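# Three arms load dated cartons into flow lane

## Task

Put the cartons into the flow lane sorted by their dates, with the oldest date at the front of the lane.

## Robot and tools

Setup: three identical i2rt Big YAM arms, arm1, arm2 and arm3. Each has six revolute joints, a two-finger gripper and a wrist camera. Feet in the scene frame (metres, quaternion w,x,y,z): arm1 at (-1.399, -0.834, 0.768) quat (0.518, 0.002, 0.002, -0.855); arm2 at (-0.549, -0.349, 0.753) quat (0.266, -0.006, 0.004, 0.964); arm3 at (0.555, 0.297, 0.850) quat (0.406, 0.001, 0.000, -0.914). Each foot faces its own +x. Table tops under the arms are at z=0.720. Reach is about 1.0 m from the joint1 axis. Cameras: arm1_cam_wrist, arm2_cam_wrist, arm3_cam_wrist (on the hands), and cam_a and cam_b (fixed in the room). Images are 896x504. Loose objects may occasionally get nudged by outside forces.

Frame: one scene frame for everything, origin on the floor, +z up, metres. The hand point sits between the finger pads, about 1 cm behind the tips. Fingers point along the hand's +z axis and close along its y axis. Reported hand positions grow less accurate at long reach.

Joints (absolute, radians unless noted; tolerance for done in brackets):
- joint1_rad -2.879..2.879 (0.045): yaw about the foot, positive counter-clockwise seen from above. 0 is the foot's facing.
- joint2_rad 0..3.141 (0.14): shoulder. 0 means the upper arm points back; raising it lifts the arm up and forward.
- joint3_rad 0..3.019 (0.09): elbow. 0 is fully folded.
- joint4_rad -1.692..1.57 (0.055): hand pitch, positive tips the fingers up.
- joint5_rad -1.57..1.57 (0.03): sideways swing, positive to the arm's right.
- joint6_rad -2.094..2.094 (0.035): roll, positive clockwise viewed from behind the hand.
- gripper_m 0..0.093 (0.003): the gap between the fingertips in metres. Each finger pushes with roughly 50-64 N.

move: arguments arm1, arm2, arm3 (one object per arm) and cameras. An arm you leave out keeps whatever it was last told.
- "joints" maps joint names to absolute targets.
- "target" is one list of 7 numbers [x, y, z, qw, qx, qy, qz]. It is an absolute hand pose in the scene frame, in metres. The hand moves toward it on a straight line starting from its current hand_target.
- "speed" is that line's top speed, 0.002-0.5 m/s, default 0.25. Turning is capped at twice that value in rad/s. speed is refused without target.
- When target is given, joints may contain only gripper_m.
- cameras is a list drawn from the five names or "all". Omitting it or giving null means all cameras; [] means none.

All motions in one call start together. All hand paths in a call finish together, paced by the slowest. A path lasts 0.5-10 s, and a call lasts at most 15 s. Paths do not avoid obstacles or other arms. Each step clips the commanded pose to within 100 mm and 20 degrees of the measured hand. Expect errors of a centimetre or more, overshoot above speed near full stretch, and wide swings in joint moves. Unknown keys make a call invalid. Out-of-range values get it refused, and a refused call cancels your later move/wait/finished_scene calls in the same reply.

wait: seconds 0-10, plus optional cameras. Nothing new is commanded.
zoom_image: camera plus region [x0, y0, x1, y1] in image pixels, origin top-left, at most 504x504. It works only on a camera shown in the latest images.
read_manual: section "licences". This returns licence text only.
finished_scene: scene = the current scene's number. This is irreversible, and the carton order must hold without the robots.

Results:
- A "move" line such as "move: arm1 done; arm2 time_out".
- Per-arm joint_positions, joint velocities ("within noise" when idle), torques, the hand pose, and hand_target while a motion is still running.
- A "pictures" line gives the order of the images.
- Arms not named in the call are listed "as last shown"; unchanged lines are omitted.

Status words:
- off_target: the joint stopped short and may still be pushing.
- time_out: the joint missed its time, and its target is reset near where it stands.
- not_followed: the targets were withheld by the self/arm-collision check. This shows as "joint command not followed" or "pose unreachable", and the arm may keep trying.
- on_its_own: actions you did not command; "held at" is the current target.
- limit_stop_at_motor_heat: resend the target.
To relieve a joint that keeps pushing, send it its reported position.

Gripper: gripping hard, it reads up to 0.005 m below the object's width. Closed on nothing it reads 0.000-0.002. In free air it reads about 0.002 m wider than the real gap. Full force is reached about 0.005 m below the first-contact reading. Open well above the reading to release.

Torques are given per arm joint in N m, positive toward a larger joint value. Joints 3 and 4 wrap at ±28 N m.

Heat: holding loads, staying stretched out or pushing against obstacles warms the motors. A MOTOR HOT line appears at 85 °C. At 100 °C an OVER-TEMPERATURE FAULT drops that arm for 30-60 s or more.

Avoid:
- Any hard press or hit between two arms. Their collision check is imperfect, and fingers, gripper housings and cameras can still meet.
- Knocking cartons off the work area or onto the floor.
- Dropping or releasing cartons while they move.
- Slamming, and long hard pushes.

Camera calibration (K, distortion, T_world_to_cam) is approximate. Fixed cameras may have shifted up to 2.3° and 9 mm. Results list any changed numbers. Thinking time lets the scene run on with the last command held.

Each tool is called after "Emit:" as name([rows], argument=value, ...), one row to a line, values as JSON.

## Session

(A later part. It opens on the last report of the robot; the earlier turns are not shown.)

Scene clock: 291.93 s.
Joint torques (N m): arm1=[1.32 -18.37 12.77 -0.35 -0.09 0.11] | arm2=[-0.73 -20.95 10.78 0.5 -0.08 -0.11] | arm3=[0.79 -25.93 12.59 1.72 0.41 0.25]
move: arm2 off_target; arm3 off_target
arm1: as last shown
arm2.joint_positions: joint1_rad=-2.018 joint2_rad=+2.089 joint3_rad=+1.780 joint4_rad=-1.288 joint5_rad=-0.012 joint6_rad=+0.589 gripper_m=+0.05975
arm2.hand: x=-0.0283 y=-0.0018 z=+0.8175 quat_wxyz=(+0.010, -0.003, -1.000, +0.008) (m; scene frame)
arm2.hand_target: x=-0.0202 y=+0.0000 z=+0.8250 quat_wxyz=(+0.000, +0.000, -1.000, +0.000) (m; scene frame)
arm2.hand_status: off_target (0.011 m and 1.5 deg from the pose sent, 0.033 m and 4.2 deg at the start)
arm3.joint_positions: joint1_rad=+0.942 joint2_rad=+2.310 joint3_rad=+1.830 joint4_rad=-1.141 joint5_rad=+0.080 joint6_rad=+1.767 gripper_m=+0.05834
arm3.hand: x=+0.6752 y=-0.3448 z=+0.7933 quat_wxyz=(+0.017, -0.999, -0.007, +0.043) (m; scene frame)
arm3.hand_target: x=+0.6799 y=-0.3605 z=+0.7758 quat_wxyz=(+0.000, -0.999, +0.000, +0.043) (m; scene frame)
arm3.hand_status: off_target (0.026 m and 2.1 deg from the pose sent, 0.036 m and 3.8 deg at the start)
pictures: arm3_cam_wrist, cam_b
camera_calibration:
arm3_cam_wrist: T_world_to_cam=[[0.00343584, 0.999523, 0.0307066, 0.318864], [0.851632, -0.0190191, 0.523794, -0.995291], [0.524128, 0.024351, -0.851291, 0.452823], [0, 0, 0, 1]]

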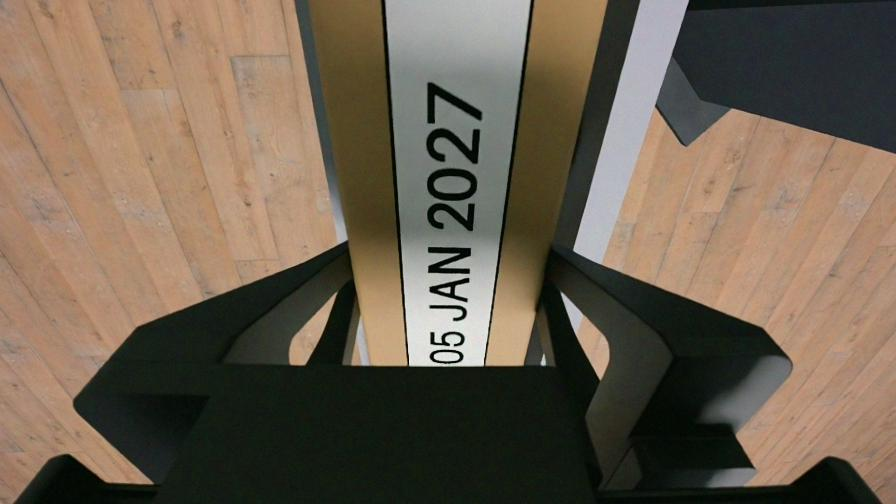

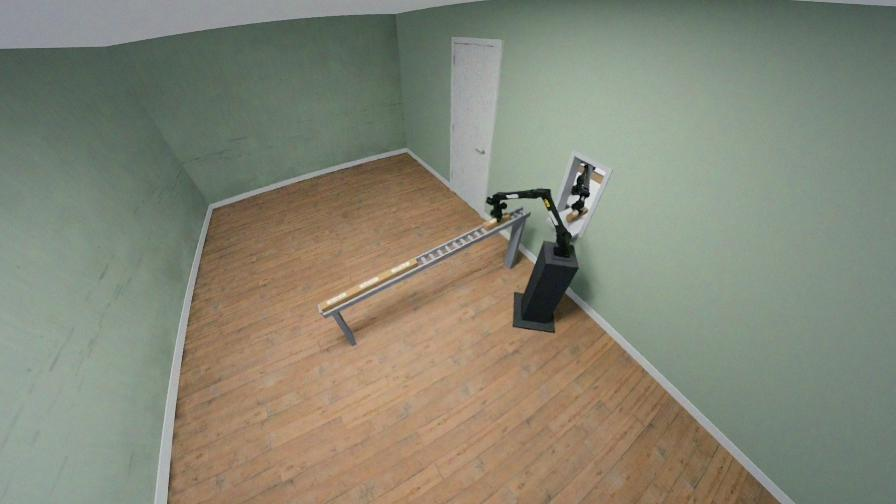

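Emit:
move(arm3={"target":[0.685,-0.345,0.83,0,0.999,0,-0.0436],"speed":0.1}, arm2={"target":[-0.02,0.0,0.81,0,0,1,0],"speed":0.1}, cameras=["arm3_cam_wrist"])

Emit:
move(arm3={"target":[0.685,-0.349,0.785,0,0.999,0,-0.0436],"speed":0.08}, arm2={"target":[-0.02,0.0,0.797,0,0,1,0],"speed":0.1}, cameras=["arm3_cam_wrist","cam_b","cam_a"])

Emit:
zoom_image(camera="cam_b", region=[460, 170, 560, 250])

Emit:
zoom_image(camera="cam_a", region=[320, 210, 370, 270])

Scene clock: 298.80 s.
move: arm2 done; arm3 off_target
arm2.hand_status: done (0.004 m and 0.3 deg from the pose sent, 0.011 m and 1.5 deg at the start)
arm3.hand_status: off_target (0.035 m and 2.6 deg from the pose sent, 0.038 m and 2.1 deg at the start)
pictures: arm3_cam_wrist
camera_calibration:
arm3_cam_wrist: T_world_to_cam=[[0.0167302, 0.999043, 0.0404008, 0.294232], [0.854155, -0.0352847, 0.518821, -1.002], [0.51975, 0.0258285, -0.853928, 0.460726], [0, 0, 0, 1]]

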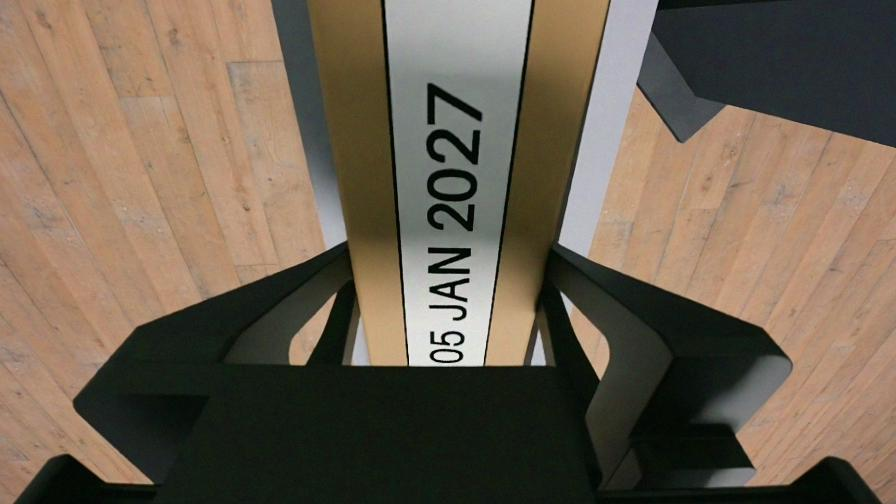

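Scene clock: 299.97 s.
Joint torques (N m): arm1=[1.26 -18.37 12.75 -0.35 -0.08 0.11] | arm2=[-0.67 -20.42 8.77 0.59 -0.09 -0.11] | arm3=[0.79 -27.93 10.47 1.03 0.33 0.2]
move: arm2 done; arm3 off_target
arm1.joint_positions: joint1_rad=-0.008 joint2_rad=+1.721 joint3_rad=+1.749 joint4_rad=-1.646 joint5_rad=+0.006 joint6_rad=-1.546 gripper_m=+0.09295
arm1.hand: x=-1.6431 y=-1.2899 z=+1.0243 quat_wxyz=(-0.003, -0.254, -0.967, -0.027) (m; scene frame)
arm2.joint_positions: joint1_rad=-2.018 joint2_rad=+2.110 joint3_rad=+1.768 joint4_rad=-1.229 joint5_rad=-0.012 joint6_rad=+0.589 gripper_m=+0.05975
arm2.hand: x=-0.0209 y=+0.0029 z=+0.8009 quat_wxyz=(-0.002, -0.002, -1.000, +0.001) (m; scene frame)
arm2.hand_target: x=-0.0201 y=+0.0001 z=+0.7970 quat_wxyz=(+0.000, +0.000, -1.000, +0.000) (m; scene frame)
arm2.hand_status: done (0.005 m and 0.3 deg from the pose sent, 0.017 m and 0.3 deg at the start)
arm3.joint_positions: joint1_rad=+0.949 joint2_rad=+2.296 joint3_rad=+1.805 joint4_rad=-1.113 joint5_rad=+0.082 joint6_rad=+1.782 gripper_m=+0.05834
arm3.hand: x=+0.6790 y=-0.3432 z=+0.7936 quat_wxyz=(+0.008, -0.999, -0.002, +0.043) (m; scene frame)
arm3.hand_target: x=+0.6850 y=-0.3486 z=+0.7851 quat_wxyz=(+0.000, -0.999, +0.000, +0.043) (m; scene frame)
arm3.hand_status: off_target (0.012 m and 0.9 deg from the pose sent, 0.019 m and 2.5 deg at the start)
pictures: arm3_cam_wrist, cam_a, cam_b
camera_calibration:
arm3_cam_wrist: T_world_to_cam=[[0.0120553, 0.99986, 0.0116421, 0.326596], [0.851123, -0.0163715, 0.524712, -0.998095], [0.524829, 0.00358328, -0.8512, 0.443386], [0, 0, 0, 1]]

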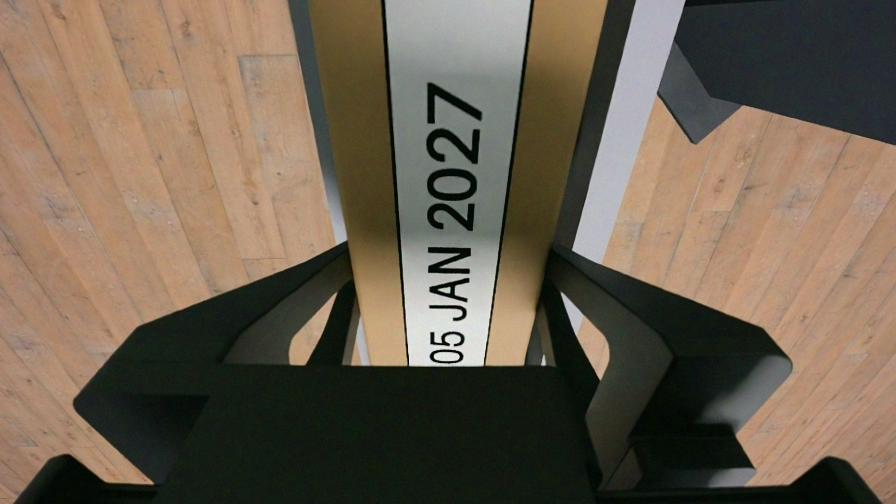

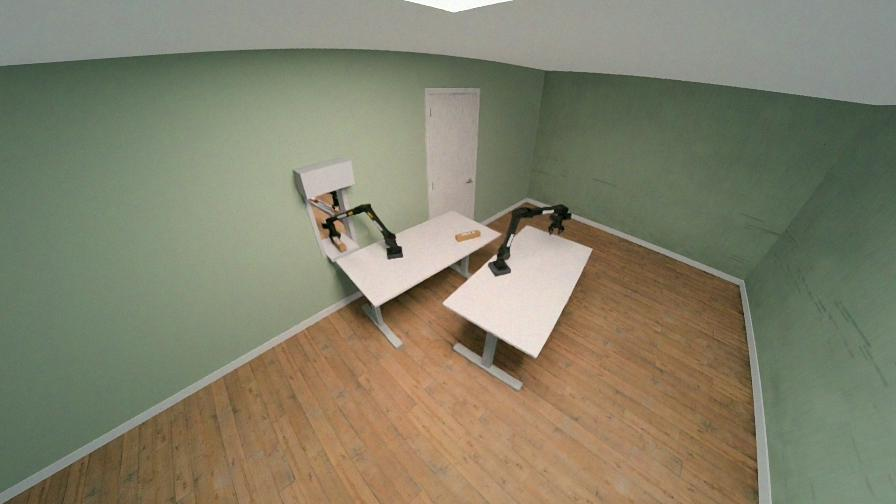

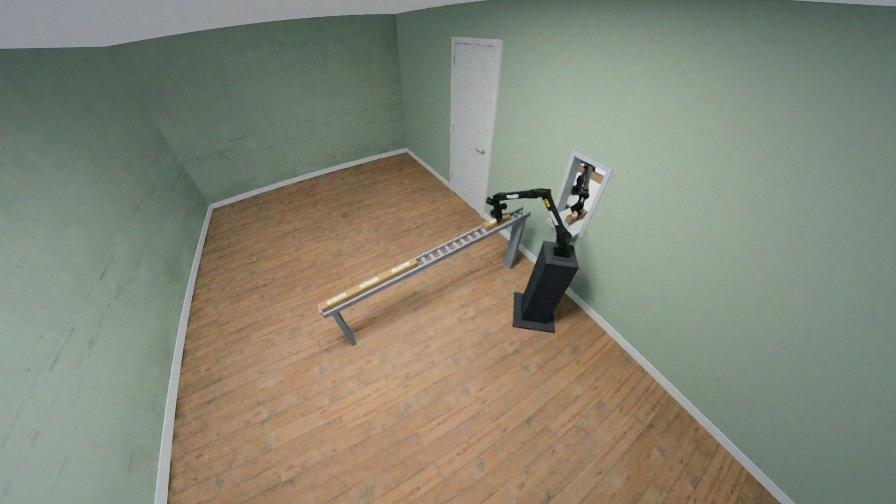

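Scaled by 5.040 from the camera's 896x504 image, which has a finer 1280x720 frame.

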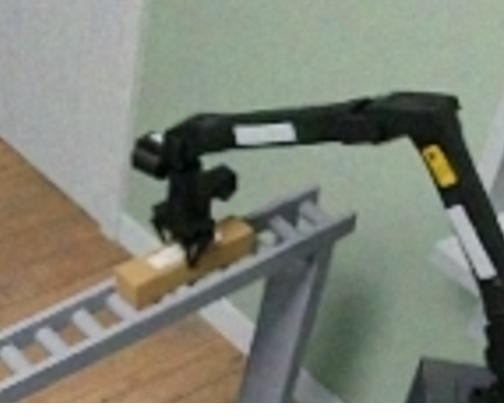

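Scaled by 8.400 from the camera's 896x504 image, which has a finer 1280x720 frame.

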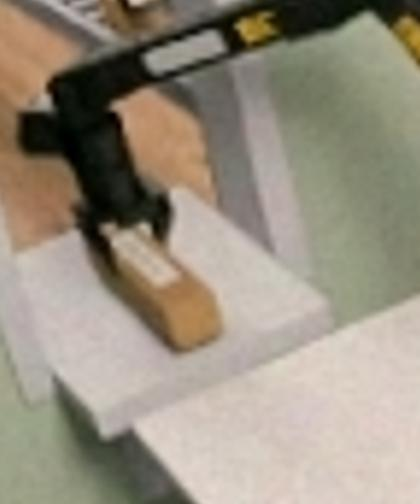

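Emit:
move(arm3={"target":[0.685,-0.334,0.81,0,0.999,0,-0.0436],"speed":0.1}, arm2={"target":[-0.02,0.0,0.79,0,0,1,0],"speed":0.1}, cameras=[])

Emit:
move(arm3={"target":[0.685,-0.334,0.77,0,0.999,0,-0.0436],"speed":0.08}, arm2={"joints":{"gripper_m":0.093}}, cameras=["arm3_cam_wrist","cam_b"])

Emit:
zoom_image(camera="cam_b", region=[460, 170, 560, 250])

Scene clock: 306.07 s.
move: arm2 done; arm3 off_target
arm2.hand_status: done (0.006 m and 0.4 deg from the pose sent, 0.011 m and 0.3 deg at the start)
arm3.hand_status: off_target (0.018 m and 1.4 deg from the pose sent, 0.020 m and 0.9 deg at the start)
pictures: none

Scene clock: 307.10 s.
Joint torques (N m): arm1=[1.32 -18.32 12.77 -0.36 -0.09 0.1] | arm2=[-0.73 -20.31 8.75 0.59 -0.05 -0.11] | arm3=[0.15 -26.75 8.81 1.36 0.4 0.13]
move: arm2 done; arm3 off_target
arm1.joint_positions: joint1_rad=-0.008 joint2_rad=+1.721 joint3_rad=+1.749 joint4_rad=-1.646 joint5_rad=+0.006 joint6_rad=-1.546 gripper_m=+0.09295
arm1.hand: x=-1.6431 y=-1.2899 z=+1.0243 quat_wxyz=(-0.003, -0.254, -0.967, -0.027) (m; scene frame)
arm2.joint_positions: joint1_rad=-2.018 joint2_rad=+2.114 joint3_rad=+1.761 joint4_rad=-1.214 joint5_rad=-0.013 joint6_rad=+0.589 gripper_m=+0.09294
arm2.joint_status: all done
arm2.hand: x=-0.0205 y=+0.0032 z=+0.7955 quat_wxyz=(-0.002, -0.002, -1.000, -0.001) (m; scene frame)
arm3.joint_positions: joint1_rad=+0.963 joint2_rad=+2.273 joint3_rad=+1.748 joint4_rad=-1.063 joint5_rad=+0.080 joint6_rad=+1.793 gripper_m=+0.05834
arm3.hand: x=+0.6868 y=-0.3335 z=+0.7891 quat_wxyz=(+0.000, -0.999, -0.003, +0.040) (m; scene frame)
arm3.hand_target: x=+0.6850 y=-0.3334 z=+0.7704 quat_wxyz=(+0.000, -0.999, +0.000, +0.044) (m; scene frame)
arm3.hand_status: off_target (0.019 m and 0.6 deg from the pose sent, 0.025 m and 1.4 deg at the start)
pictures: arm3_cam_wrist, cam_b
camera_calibration:
arm3_cam_wrist: T_world_to_cam=[[0.0086449, 0.999954, -0.00408962, 0.33167], [0.848409, -0.00516995, 0.529315, -1.00027], [0.52927, -0.00804556, -0.848415, 0.426335], [0, 0, 0, 1]]

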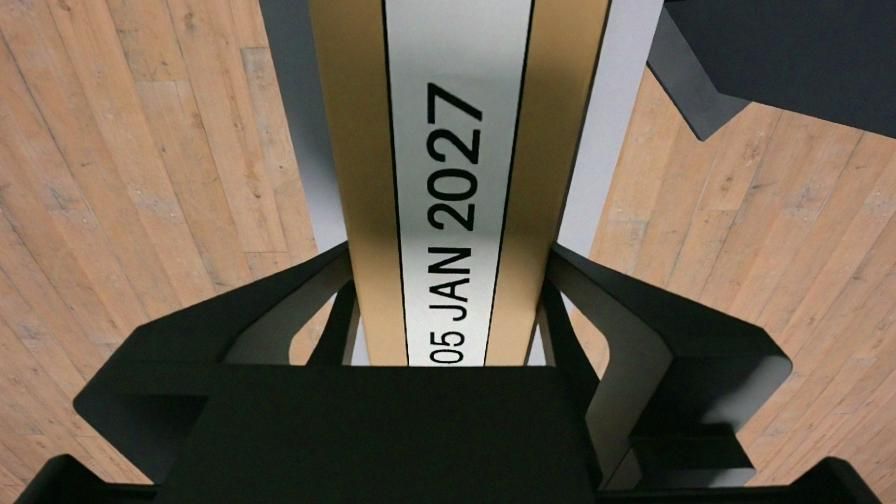

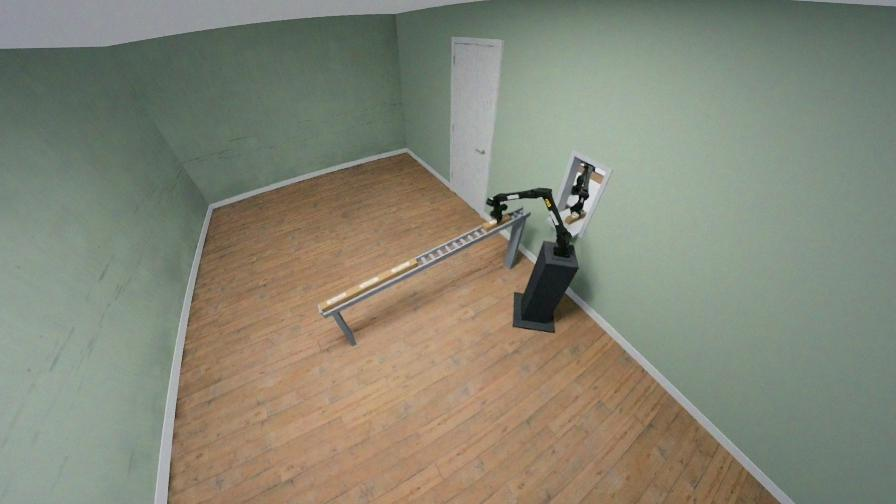

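Scaled by 5.040 from the camera's 896x504 image, which has a finer 1280x720 frame.

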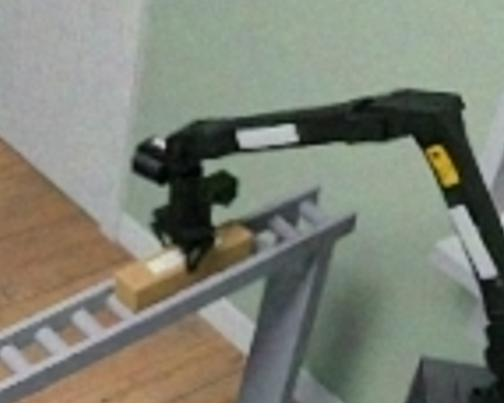

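Emit:
move(arm3={"target":[0.685,-0.338,0.75,0,0.999,0,-0.0436],"speed":0.08}, arm2={"target":[-0.04,-0.02,0.95,0,0,1,0]}, cameras=["arm3_cam_wrist","cam_b"])

Emit:
zoom_image(camera="cam_b", region=[480, 200, 535, 245])

Scene clock: 311.50 s.
Joint torques (N m): arm1=[1.32 -18.37 12.79 -0.35 -0.09 0.1] | arm2=[-1.03 -16.38 14.31 -0.34 -0.03 -0.13] | arm3=[0.03 -23.77 9.51 1.39 0.41 0.1]
move: arm2 off_target; arm3 off_target
arm1: as last shown
arm2.joint_positions: joint1_rad=-2.026 joint2_rad=+1.928 joint3_rad=+1.847 joint4_rad=-1.520 joint5_rad=-0.013 joint6_rad=+0.577 gripper_m=+0.09294
arm2.hand: x=-0.0556 y=-0.0237 z=+0.9390 quat_wxyz=(+0.012, -0.001, -1.000, +0.009) (m; scene frame)
arm2.hand_target: x=-0.0408 y=-0.0205 z=+0.9499 quat_wxyz=(+0.000, +0.000, -1.000, +0.000) (m; scene frame)
arm2.hand_status: off_target (0.019 m and 1.7 deg from the pose sent, 0.157 m and 0.4 deg at the start)
arm3.joint_positions: joint1_rad=+0.963 joint2_rad=+2.273 joint3_rad=+1.748 joint4_rad=-1.035 joint5_rad=+0.080 joint6_rad=+1.793 gripper_m=+0.05834
arm3.hand: x=+0.6884 y=-0.3402 z=+0.7891 quat_wxyz=(-0.014, -0.999, -0.003, +0.037) (m; scene frame)
arm3.hand_target: x=+0.6847 y=-0.3358 z=+0.7515 quat_wxyz=(+0.000, -0.999, +0.000, +0.044) (m; scene frame)
arm3.hand_status: off_target (0.039 m and 1.8 deg from the pose sent, 0.039 m and 0.5 deg at the start)
pictures: arm3_cam_wrist, cam_b
camera_calibration:
arm3_cam_wrist: T_world_to_cam=[[0.0088166, 0.999464, -0.0315226, 0.359763], [0.845007, 0.00940923, 0.534673, -0.998548], [0.534683, -0.0313508, -0.844471, 0.410657], [0, 0, 0, 1]]

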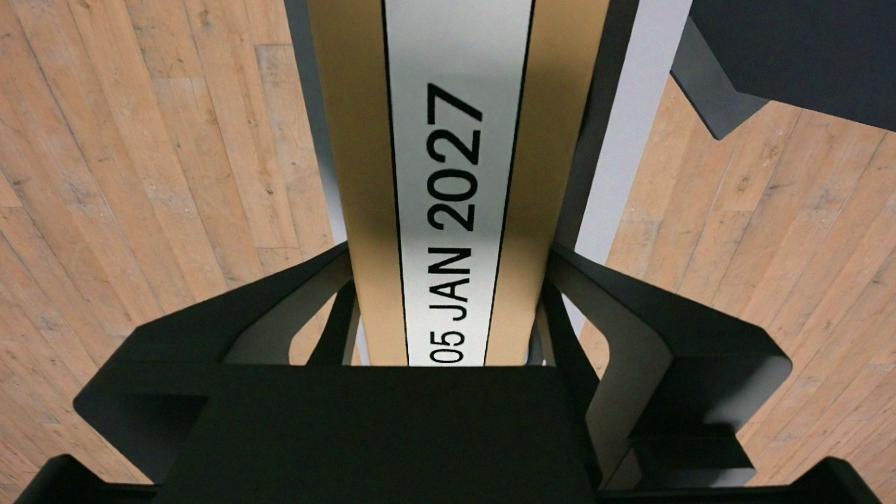

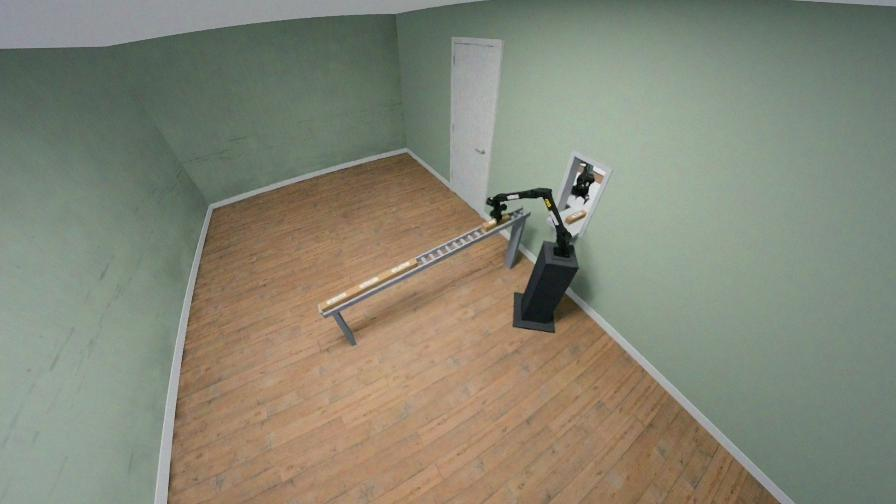

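Scaled by 9.164 from the camera's 896x504 image, which has a finer 1280x720 frame.

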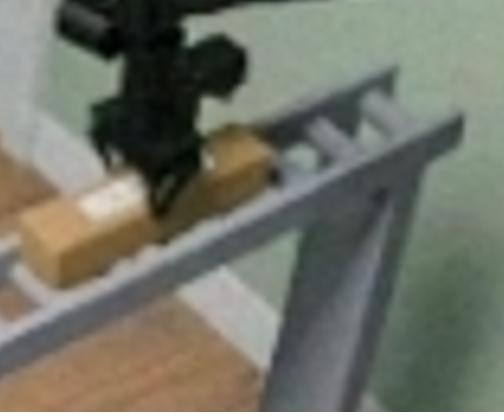

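Emit:
move(arm3={"target":[0.685,-0.334,0.782,0,0.999,0,-0.0436],"speed":0.08}, arm2={"target":[-0.28,-0.13,1.05,0,0,1,0]}, cameras=["arm3_cam_wrist"])

Emit:
move(arm3={"joints":{"gripper_m":0.075}}, cameras=["arm3_cam_wrist","cam_b"])

Scene clock: 322.30 s.
move: arm2 off_target; arm3 done
arm2.hand_status: off_target (0.012 m and 2.1 deg from the pose sent, 0.272 m and 1.6 deg at the start)
arm3.hand_status: done (0.009 m and 1.5 deg from the pose sent, 0.010 m and 1.8 deg at the start)
pictures: arm3_cam_wrist
camera_calibration:
arm3_cam_wrist: T_world_to_cam=[[0.00875214, 0.99962, -0.0261425, 0.354282], [0.846095, 0.00653107, 0.532991, -0.998582], [0.53296, -0.0267839, -0.845717, 0.414654], [0, 0, 0, 1]]

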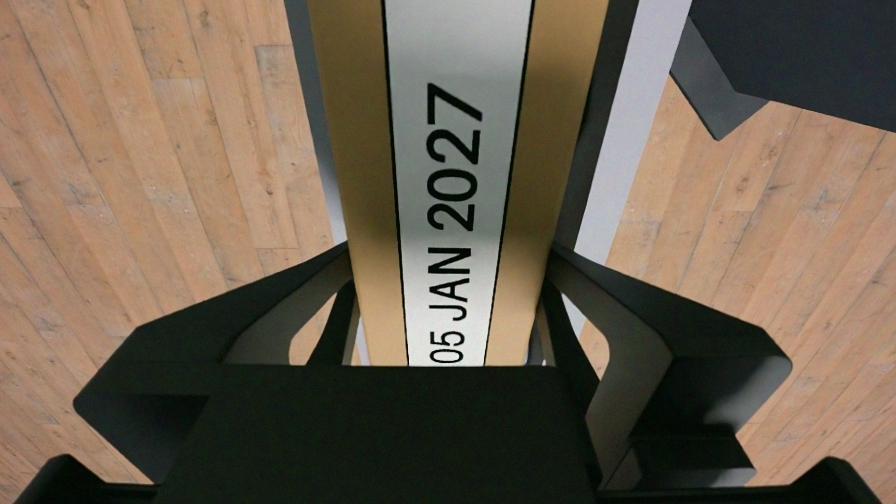

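Scene clock: 322.87 s.
Joint torques (N m): arm1=[1.32 -18.37 12.75 -0.35 -0.09 0.11] | arm2=[0.44 -6.71 8.53 -0.02 -0.03 0.09] | arm3=[0.32 -28.34 9.42 -0.05 0.27 0.13]
move: arm3 done
arm1.joint_positions: joint1_rad=-0.008 joint2_rad=+1.721 joint3_rad=+1.749 joint4_rad=-1.646 joint5_rad=+0.006 joint6_rad=-1.546 gripper_m=+0.09295
arm1.hand: x=-1.6431 y=-1.2899 z=+1.0243 quat_wxyz=(-0.003, -0.254, -0.967, -0.027) (m; scene frame)
arm2.joint_positions: joint1_rad=-1.947 joint2_rad=+1.239 joint3_rad=+1.350 joint4_rad=-1.646 joint5_rad=-0.013 joint6_rad=+0.654 gripper_m=+0.09294
arm2.hand: x=-0.2742 y=-0.1302 z=+1.0604 quat_wxyz=(-0.015, +0.001, -1.000, -0.010) (m; scene frame)
arm3.joint_positions: joint1_rad=+0.963 joint2_rad=+2.273 joint3_rad=+1.748 joint4_rad=-1.046 joint5_rad=+0.085 joint6_rad=+1.793 gripper_m=+0.07486
arm3.joint_status: all done
arm3.hand: x=+0.6871 y=-0.3379 z=+0.7892 quat_wxyz=(-0.009, -0.999, -0.003, +0.040) (m; scene frame)
pictures: arm3_cam_wrist, cam_b
camera_calibration:
arm3_cam_wrist: T_world_to_cam=[[0.00864581, 0.999709, -0.0225011, 0.35056], [0.848422, 0.00457585, 0.5293, -0.997259], [0.529249, -0.0236667, -0.848136, 0.420672], [0, 0, 0, 1]]

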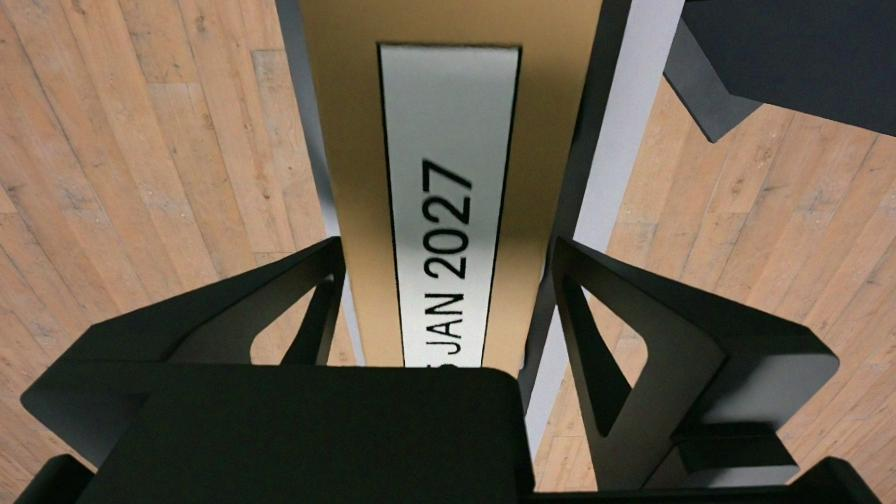

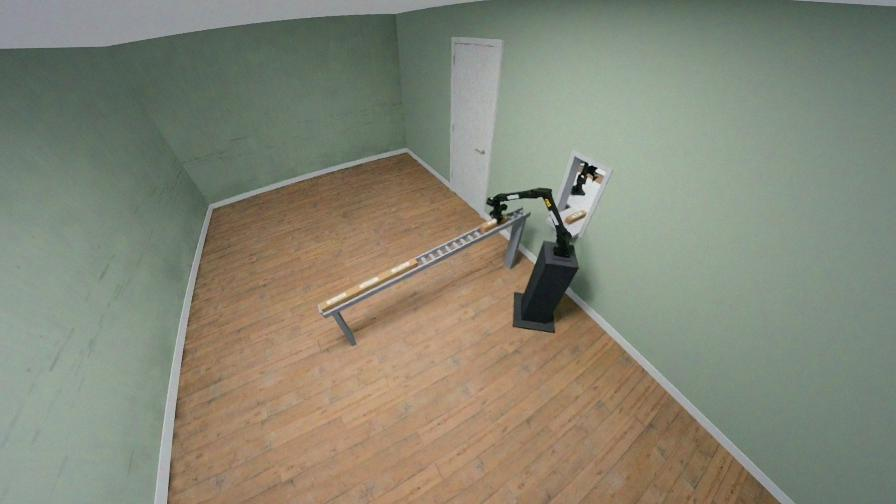

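Emit:
move(arm3={"target":[0.67,-0.31,1.0,0,1,0,0]}, arm2={"joints":{"joint1_rad":1.75,"joint6_rad":-0.6}}, cameras=["arm2_cam_wrist","arm3_cam_wrist","cam_b"])

Emit:
zoom_image(camera="cam_b", region=[310, 190, 540, 330])

Scene clock: 328.77 s.
Joint torques (N m): arm1=[1.32 -18.37 12.77 -0.36 -0.09 0.11] | arm2=[-0.5 -6.65 8.55 0.01 -0.04 -0.11] | arm3=[-0.38 -25.64 14.37 -0.12 0.01 -0.03]
move: arm2 done; arm3 off_target
arm1: as last shown
arm2.joint_positions: joint1_rad=+1.758 joint2_rad=+1.240 joint3_rad=+1.350 joint4_rad=-1.646 joint5_rad=-0.016 joint6_rad=-0.591 gripper_m=+0.09301
arm2.joint_status: all done
arm2.hand: x=-0.6706 y=-0.6760 z=+1.0627 quat_wxyz=(+0.020, +0.618, +0.786, -0.016) (m; scene frame)
arm3.joint_positions: joint1_rad=+0.933 joint2_rad=+1.984 joint3_rad=+1.818 joint4_rad=-1.424 joint5_rad=+0.005 joint6_rad=+1.769 gripper_m=+0.07494
arm3.hand: x=+0.6726 y=-0.2989 z=+0.9912 quat_wxyz=(+0.009, -1.000, +0.000, +0.003) (m; scene frame)
arm3.hand_target: x=+0.6698 y=-0.3096 z=+1.0000 quat_wxyz=(+0.000, -1.000, +0.000, +0.000) (m; scene frame)
arm3.hand_status: off_target (0.014 m and 1.1 deg from the pose sent, 0.214 m and 4.8 deg at the start)
pictures: arm2_cam_wrist, arm3_cam_wrist, cam_b
camera_calibration:
arm2_cam_wrist: T_world_to_cam=[[-0.970679, -0.240034, 0.0128944, -0.828876], [-0.198182, 0.829483, 0.522189, -0.119134], [-0.136039, 0.504322, -0.852732, 1.27883], [0, 0, 0, 1]]
arm3_cam_wrist: T_world_to_cam=[[0.0160913, 0.999746, 0.0157902, 0.273279], [0.80708, -0.0223092, 0.590021, -1.13247], [0.590223, 0.00324969, -0.807233, 0.52708], [0, 0, 0, 1]]

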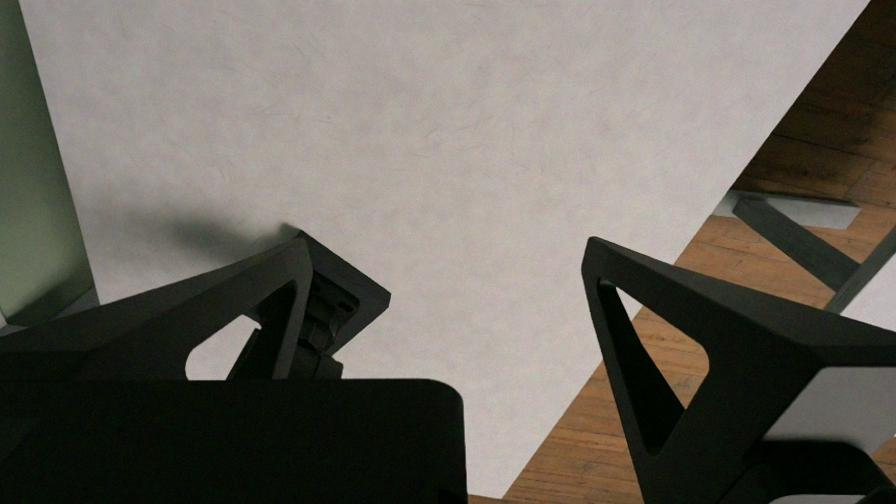

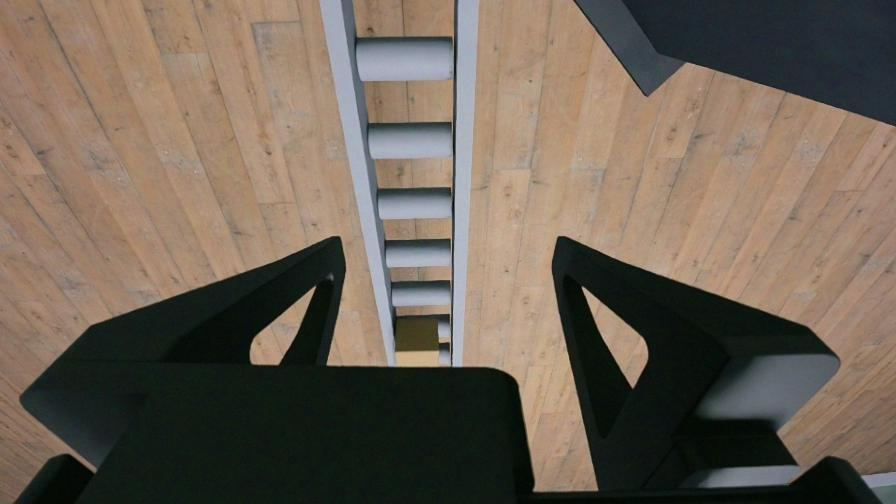

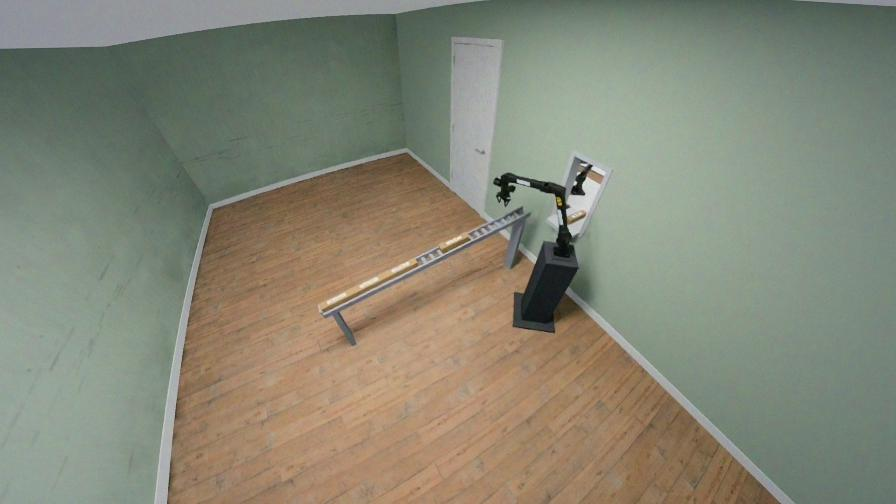

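Scaled by 2.191 from the camera's 896x504 image, which has a finer 1280x720 frame.

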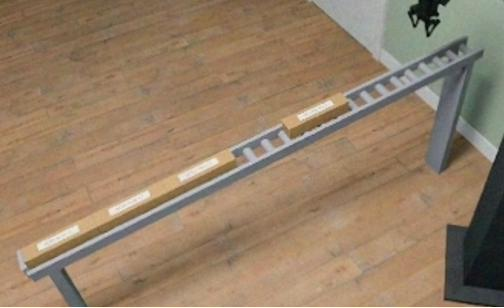

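Emit:
move(arm3={"joints":{"joint1_rad":-0.38,"joint2_rad":1.49,"joint3_rad":1.36,"joint4_rad":-1.46,"joint6_rad":0.47,"gripper_m":0.093}}, arm2={"target":[-0.81,-0.97,1.0,0,0.819,0.574,0]}, cameras=["arm2_cam_wrist"])

Emit:
move(arm3={"target":[-0.055,0.0,0.95,0,1,0,0]}, cameras=["arm3_cam_wrist","arm2_cam_wrist"])

Scene clock: 335.33 s.
move: arm2 off_target; arm3 done
arm2.hand_status: off_target (0.017 m and 2.9 deg from the pose sent, 0.331 m and 33.7 deg at the start; a joint's target at an end of its range on 27 of 70 steps)
arm3.joint_status: all done
pictures: arm2_cam_wrist
camera_calibration:
arm2_cam_wrist: T_world_to_cam=[[-0.948395, 0.316783, 0.0139972, -0.469542], [0.276272, 0.803835, 0.526804, 0.479987], [0.155631, 0.503485, -0.849872, 1.57259], [0, 0, 0, 1]]

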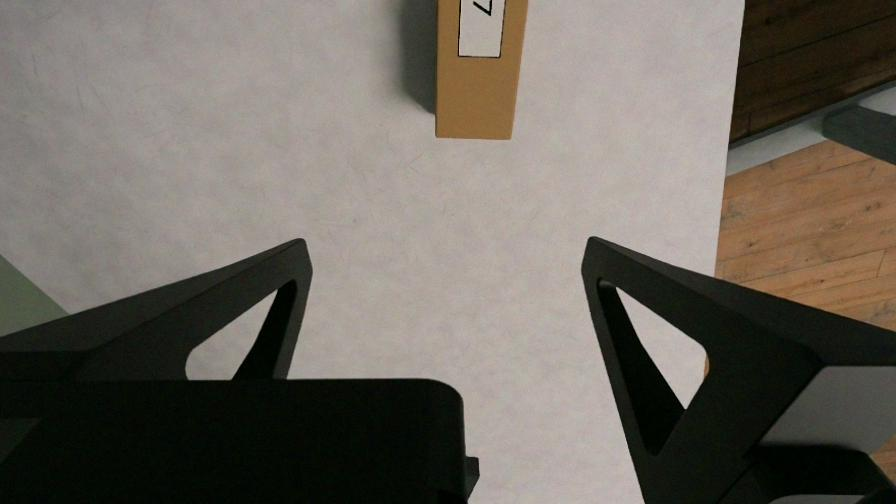

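Scene clock: 337.47 s.
Joint torques (N m): arm1=[1.26 -18.37 12.77 -0.36 -0.09 0.11] | arm2=[-0.38 -19.43 14.74 -0.01 0.04 0.09] | arm3=[0.26 -27.28 14.83 0.05 -0.02 -0.05]
move: arm3 done
arm1.joint_positions: joint1_rad=-0.008 joint2_rad=+1.721 joint3_rad=+1.749 joint4_rad=-1.646 joint5_rad=+0.006 joint6_rad=-1.546 gripper_m=+0.09295
arm1.hand: x=-1.6431 y=-1.2899 z=+1.0243 quat_wxyz=(-0.003, -0.254, -0.967, -0.027) (m; scene frame)
arm2.joint_positions: joint1_rad=+1.730 joint2_rad=+2.116 joint3_rad=+2.270 joint4_rad=-1.686 joint5_rad=+0.011 joint6_rad=-0.054 gripper_m=+0.09302
arm2.hand: x=-0.7995 y=-0.9612 z=+0.9899 quat_wxyz=(+0.013, +0.813, +0.582, -0.019) (m; scene frame)
arm3.joint_positions: joint1_rad=-0.381 joint2_rad=+2.167 joint3_rad=+2.018 joint4_rad=-1.424 joint5_rad=+0.003 joint6_rad=+0.464 gripper_m=+0.09291
arm3.hand: x=-0.0460 y=+0.0048 z=+0.9522 quat_wxyz=(+0.002, -1.000, +0.004, -0.001) (m; scene frame)
arm3.hand_target: x=-0.0546 y=+0.0002 z=+0.9499 quat_wxyz=(+0.000, -1.000, +0.000, +0.000) (m; scene frame)
arm3.hand_status: done (0.010 m and 0.6 deg from the pose sent, 0.272 m and 1.4 deg at the start)
pictures: arm2_cam_wrist, arm3_cam_wrist
camera_calibration:
arm2_cam_wrist: T_world_to_cam=[[-0.948153, 0.317506, 0.013962, -0.46862], [0.276868, 0.803631, 0.526804, 0.480267], [0.156043, 0.503356, -0.849872, 1.5728], [0, 0, 0, 1]]
arm3_cam_wrist: T_world_to_cam=[[0.0245008, 0.999699, 0.00133932, -0.00405115], [0.801488, -0.0204437, 0.597661, -0.530257], [0.597509, -0.0135697, -0.801748, 0.913958], [0, 0, 0, 1]]

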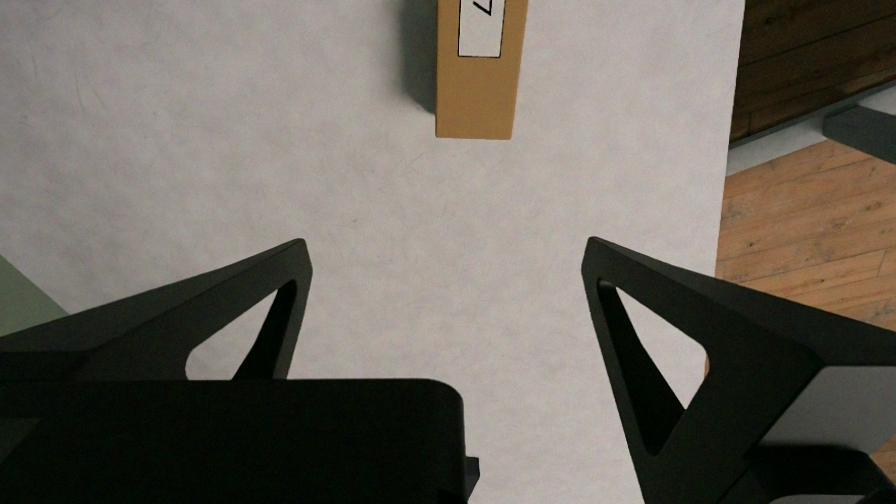

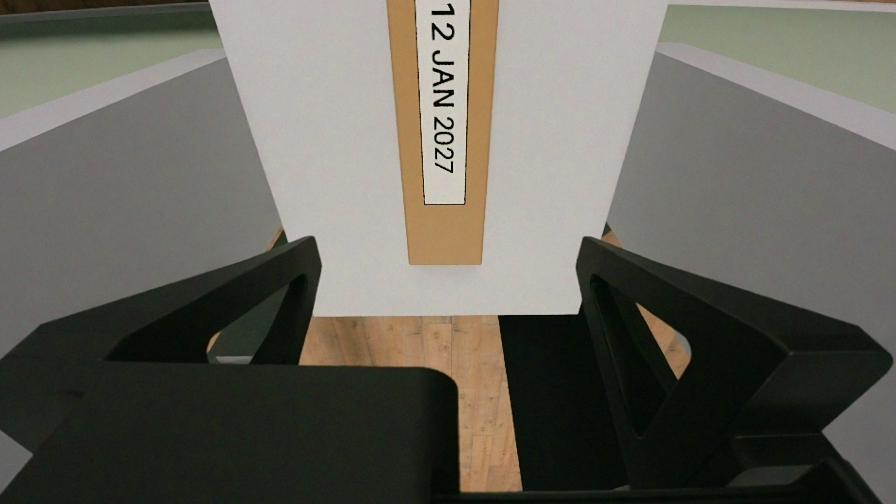

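Emit:
move(arm3={"target":[-0.072,-0.002,0.812,0,1,0,0],"speed":0.15}, arm2={"target":[-0.87,-1.078,0.87,0,0.819,0.574,0]}, cameras=["arm3_cam_wrist","arm2_cam_wrist"])

Scene clock: 343.97 s.
Joint torques (N m): arm1=[1.26 -18.32 12.78 -0.36 -0.09 0.11] | arm2=[-0.26 -24.41 14.53 0.66 0.01 -0.11] | arm3=[-0.5 -28.57 11.77 0.72 -0.02 -0.06]
move: arm2 off_target; arm3 off_target
arm1: as last shown
arm2.joint_positions: joint1_rad=+1.709 joint2_rad=+2.628 joint3_rad=+2.869 joint4_rad=-1.686 joint5_rad=+0.011 joint6_rad=-0.054 gripper_m=+0.09302
arm2.hand: x=-0.8594 y=-1.0710 z=+0.8634 quat_wxyz=(+0.036, +0.817, +0.572, -0.056) (m; scene frame)
arm2.hand_target: x=-0.8692 y=-1.0762 z=+0.8699 quat_wxyz=(+0.045, +0.816, +0.572, -0.073) (m; scene frame)
arm2.hand_status: off_target (0.014 m and 7.6 deg from the pose sent, 0.182 m and 2.9 deg at the start; a joint's target at an end of its range on 45 of 57 steps)
arm3.joint_positions: joint1_rad=-0.381 joint2_rad=+2.329 joint3_rad=+1.967 joint4_rad=-1.203 joint5_rad=+0.003 joint6_rad=+0.455 gripper_m=+0.09291
arm3.hand: x=-0.0656 y=-0.0049 z=+0.8263 quat_wxyz=(+0.000, -1.000, +0.000, +0.002) (m; scene frame)
arm3.hand_target: x=-0.0714 y=-0.0017 z=+0.8120 quat_wxyz=(+0.000, -1.000, +0.000, +0.000) (m; scene frame)
arm3.hand_status: off_target (0.016 m and 0.2 deg from the pose sent, 0.143 m and 0.6 deg at the start)
pictures: arm2_cam_wrist, arm3_cam_wrist
camera_calibration:
arm2_cam_wrist: T_world_to_cam=[[-0.940343, 0.339713, 0.0187067, -0.462428], [0.311183, 0.836536, 0.450968, 0.78202], [0.137551, 0.429886, -0.892344, 1.47204], [0, 0, 0, 1]]
arm3_cam_wrist: T_world_to_cam=[[0.0161132, 0.999868, -0.00197152, 0.00847252], [0.805486, -0.0118124, 0.592496, -0.434952], [0.592395, -0.0111351, -0.805571, 0.827466], [0, 0, 0, 1]]

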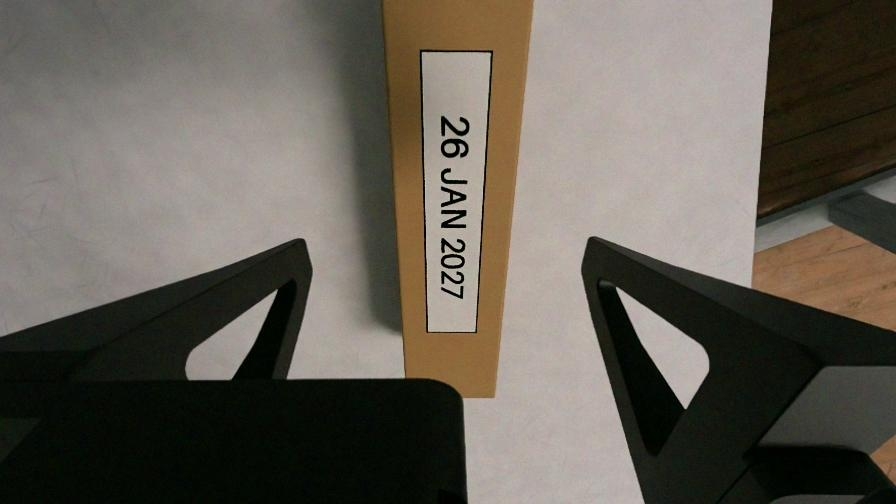

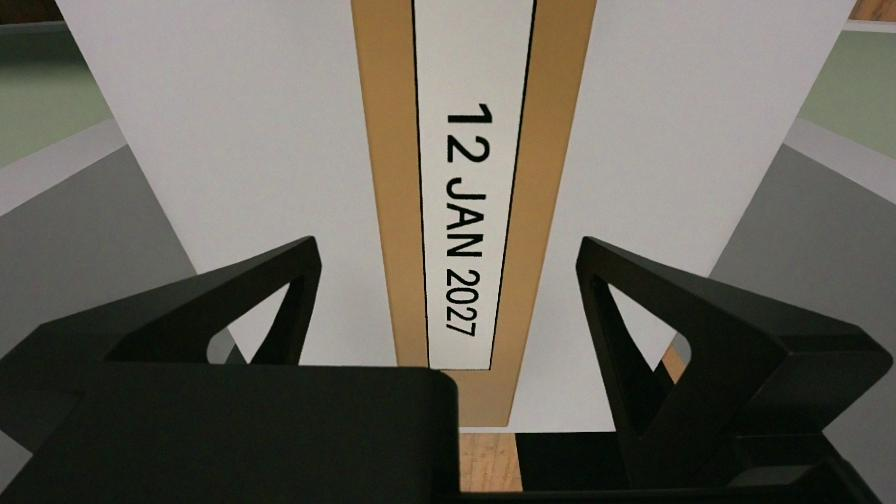

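Emit:
move(arm3={"target":[-0.075,0.002,0.793,0,1,0,0],"speed":0.15}, arm2={"target":[-0.872,-1.078,0.8,0,0.819,0.574,0],"speed":0.15}, cameras=["arm3_cam_wrist","arm2_cam_wrist"])

Scene clock: 353.83 s.
Joint torques (N m): arm1=[1.32 -18.32 12.75 -0.38 -0.09 0.11] | arm2=[-0.44 -25.93 14.31 0.87 0.03 -0.12] | arm3=[-1.03 -28.22 11.04 0.73 0 -0.04]
Heat: arm1: hottest joint3_rad 50 °C; arm2: hottest joint3_rad 56 °C; arm3: hottest joint3_rad 43 °C.
move: arm2 off_target; arm3 off_target
arm1: as last shown
arm2.joint_positions: joint1_rad=+1.708 joint2_rad=+2.726 joint3_rad=+2.874 joint4_rad=-1.674 joint5_rad=+0.011 joint6_rad=-0.055 gripper_m=+0.09302
arm2.hand: x=-0.8584 y=-1.0695 z=+0.7903 quat_wxyz=(+0.014, +0.819, +0.574, -0.021) (m; scene frame)
arm2.hand_target: x=-0.8710 y=-1.0760 z=+0.8001 quat_wxyz=(+0.026, +0.818, +0.573, -0.043) (m; scene frame)
arm2.hand_status: off_target (0.019 m and 3.0 deg from the pose sent, 0.065 m and 7.6 deg at the start; a joint's target at an end of its range on 39 of 42 steps)
arm3.joint_positions: joint1_rad=-0.385 joint2_rad=+2.347 joint3_rad=+1.967 joint4_rad=-1.172 joint5_rad=+0.003 joint6_rad=+0.449 gripper_m=+0.09291
arm3.hand: x=-0.0712 y=-0.0047 z=+0.8146 quat_wxyz=(-0.003, -1.000, -0.001, +0.008) (m; scene frame)
arm3.hand_target: x=-0.0742 y=+0.0022 z=+0.7934 quat_wxyz=(+0.000, -1.000, +0.000, +0.000) (m; scene frame)
arm3.hand_status: off_target (0.023 m and 1.0 deg from the pose sent, 0.035 m and 0.2 deg at the start)
pictures: arm2_cam_wrist, arm3_cam_wrist
camera_calibration:
arm2_cam_wrist: T_world_to_cam=[[-0.941359, 0.33711, 0.0141783, -0.460672], [0.294489, 0.800381, 0.522174, 0.704123], [0.164682, 0.495729, -0.852721, 1.46833], [0, 0, 0, 1]]
arm3_cam_wrist: T_world_to_cam=[[0.0130072, 0.999881, -0.00825647, 0.0132474], [0.812978, -0.00576776, 0.582267, -0.4146], [0.58215, -0.014286, -0.812956, 0.826654], [0, 0, 0, 1]]

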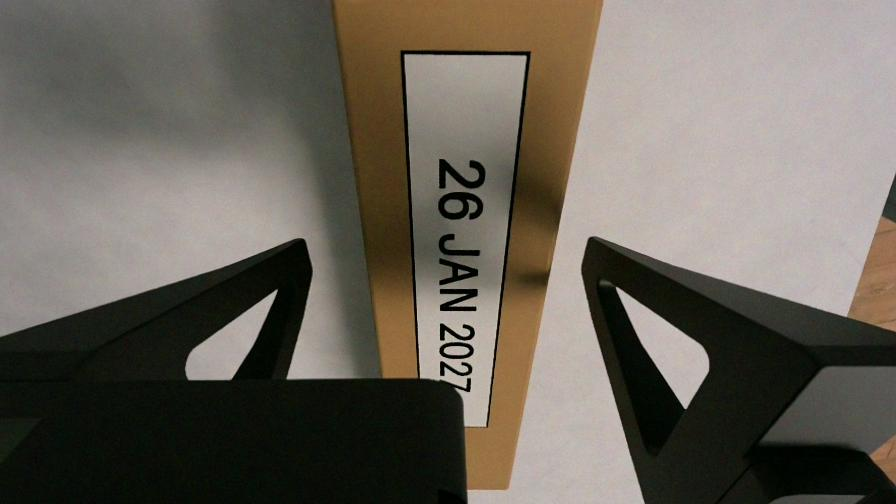

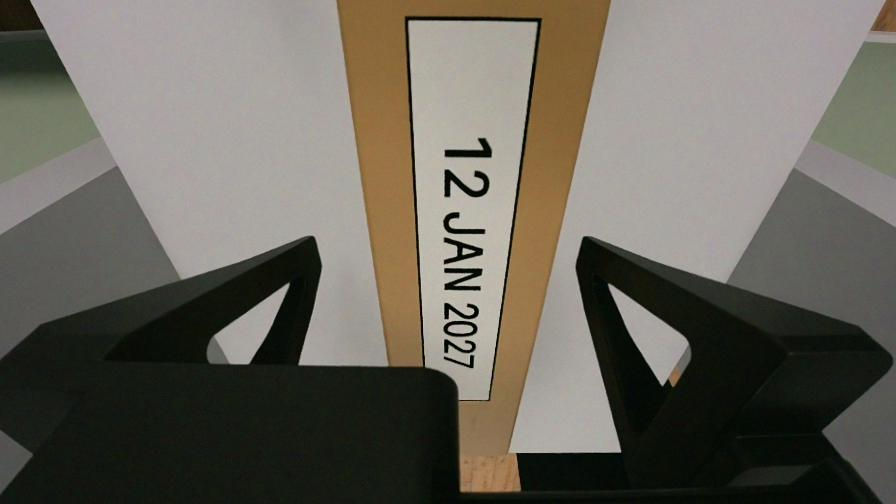

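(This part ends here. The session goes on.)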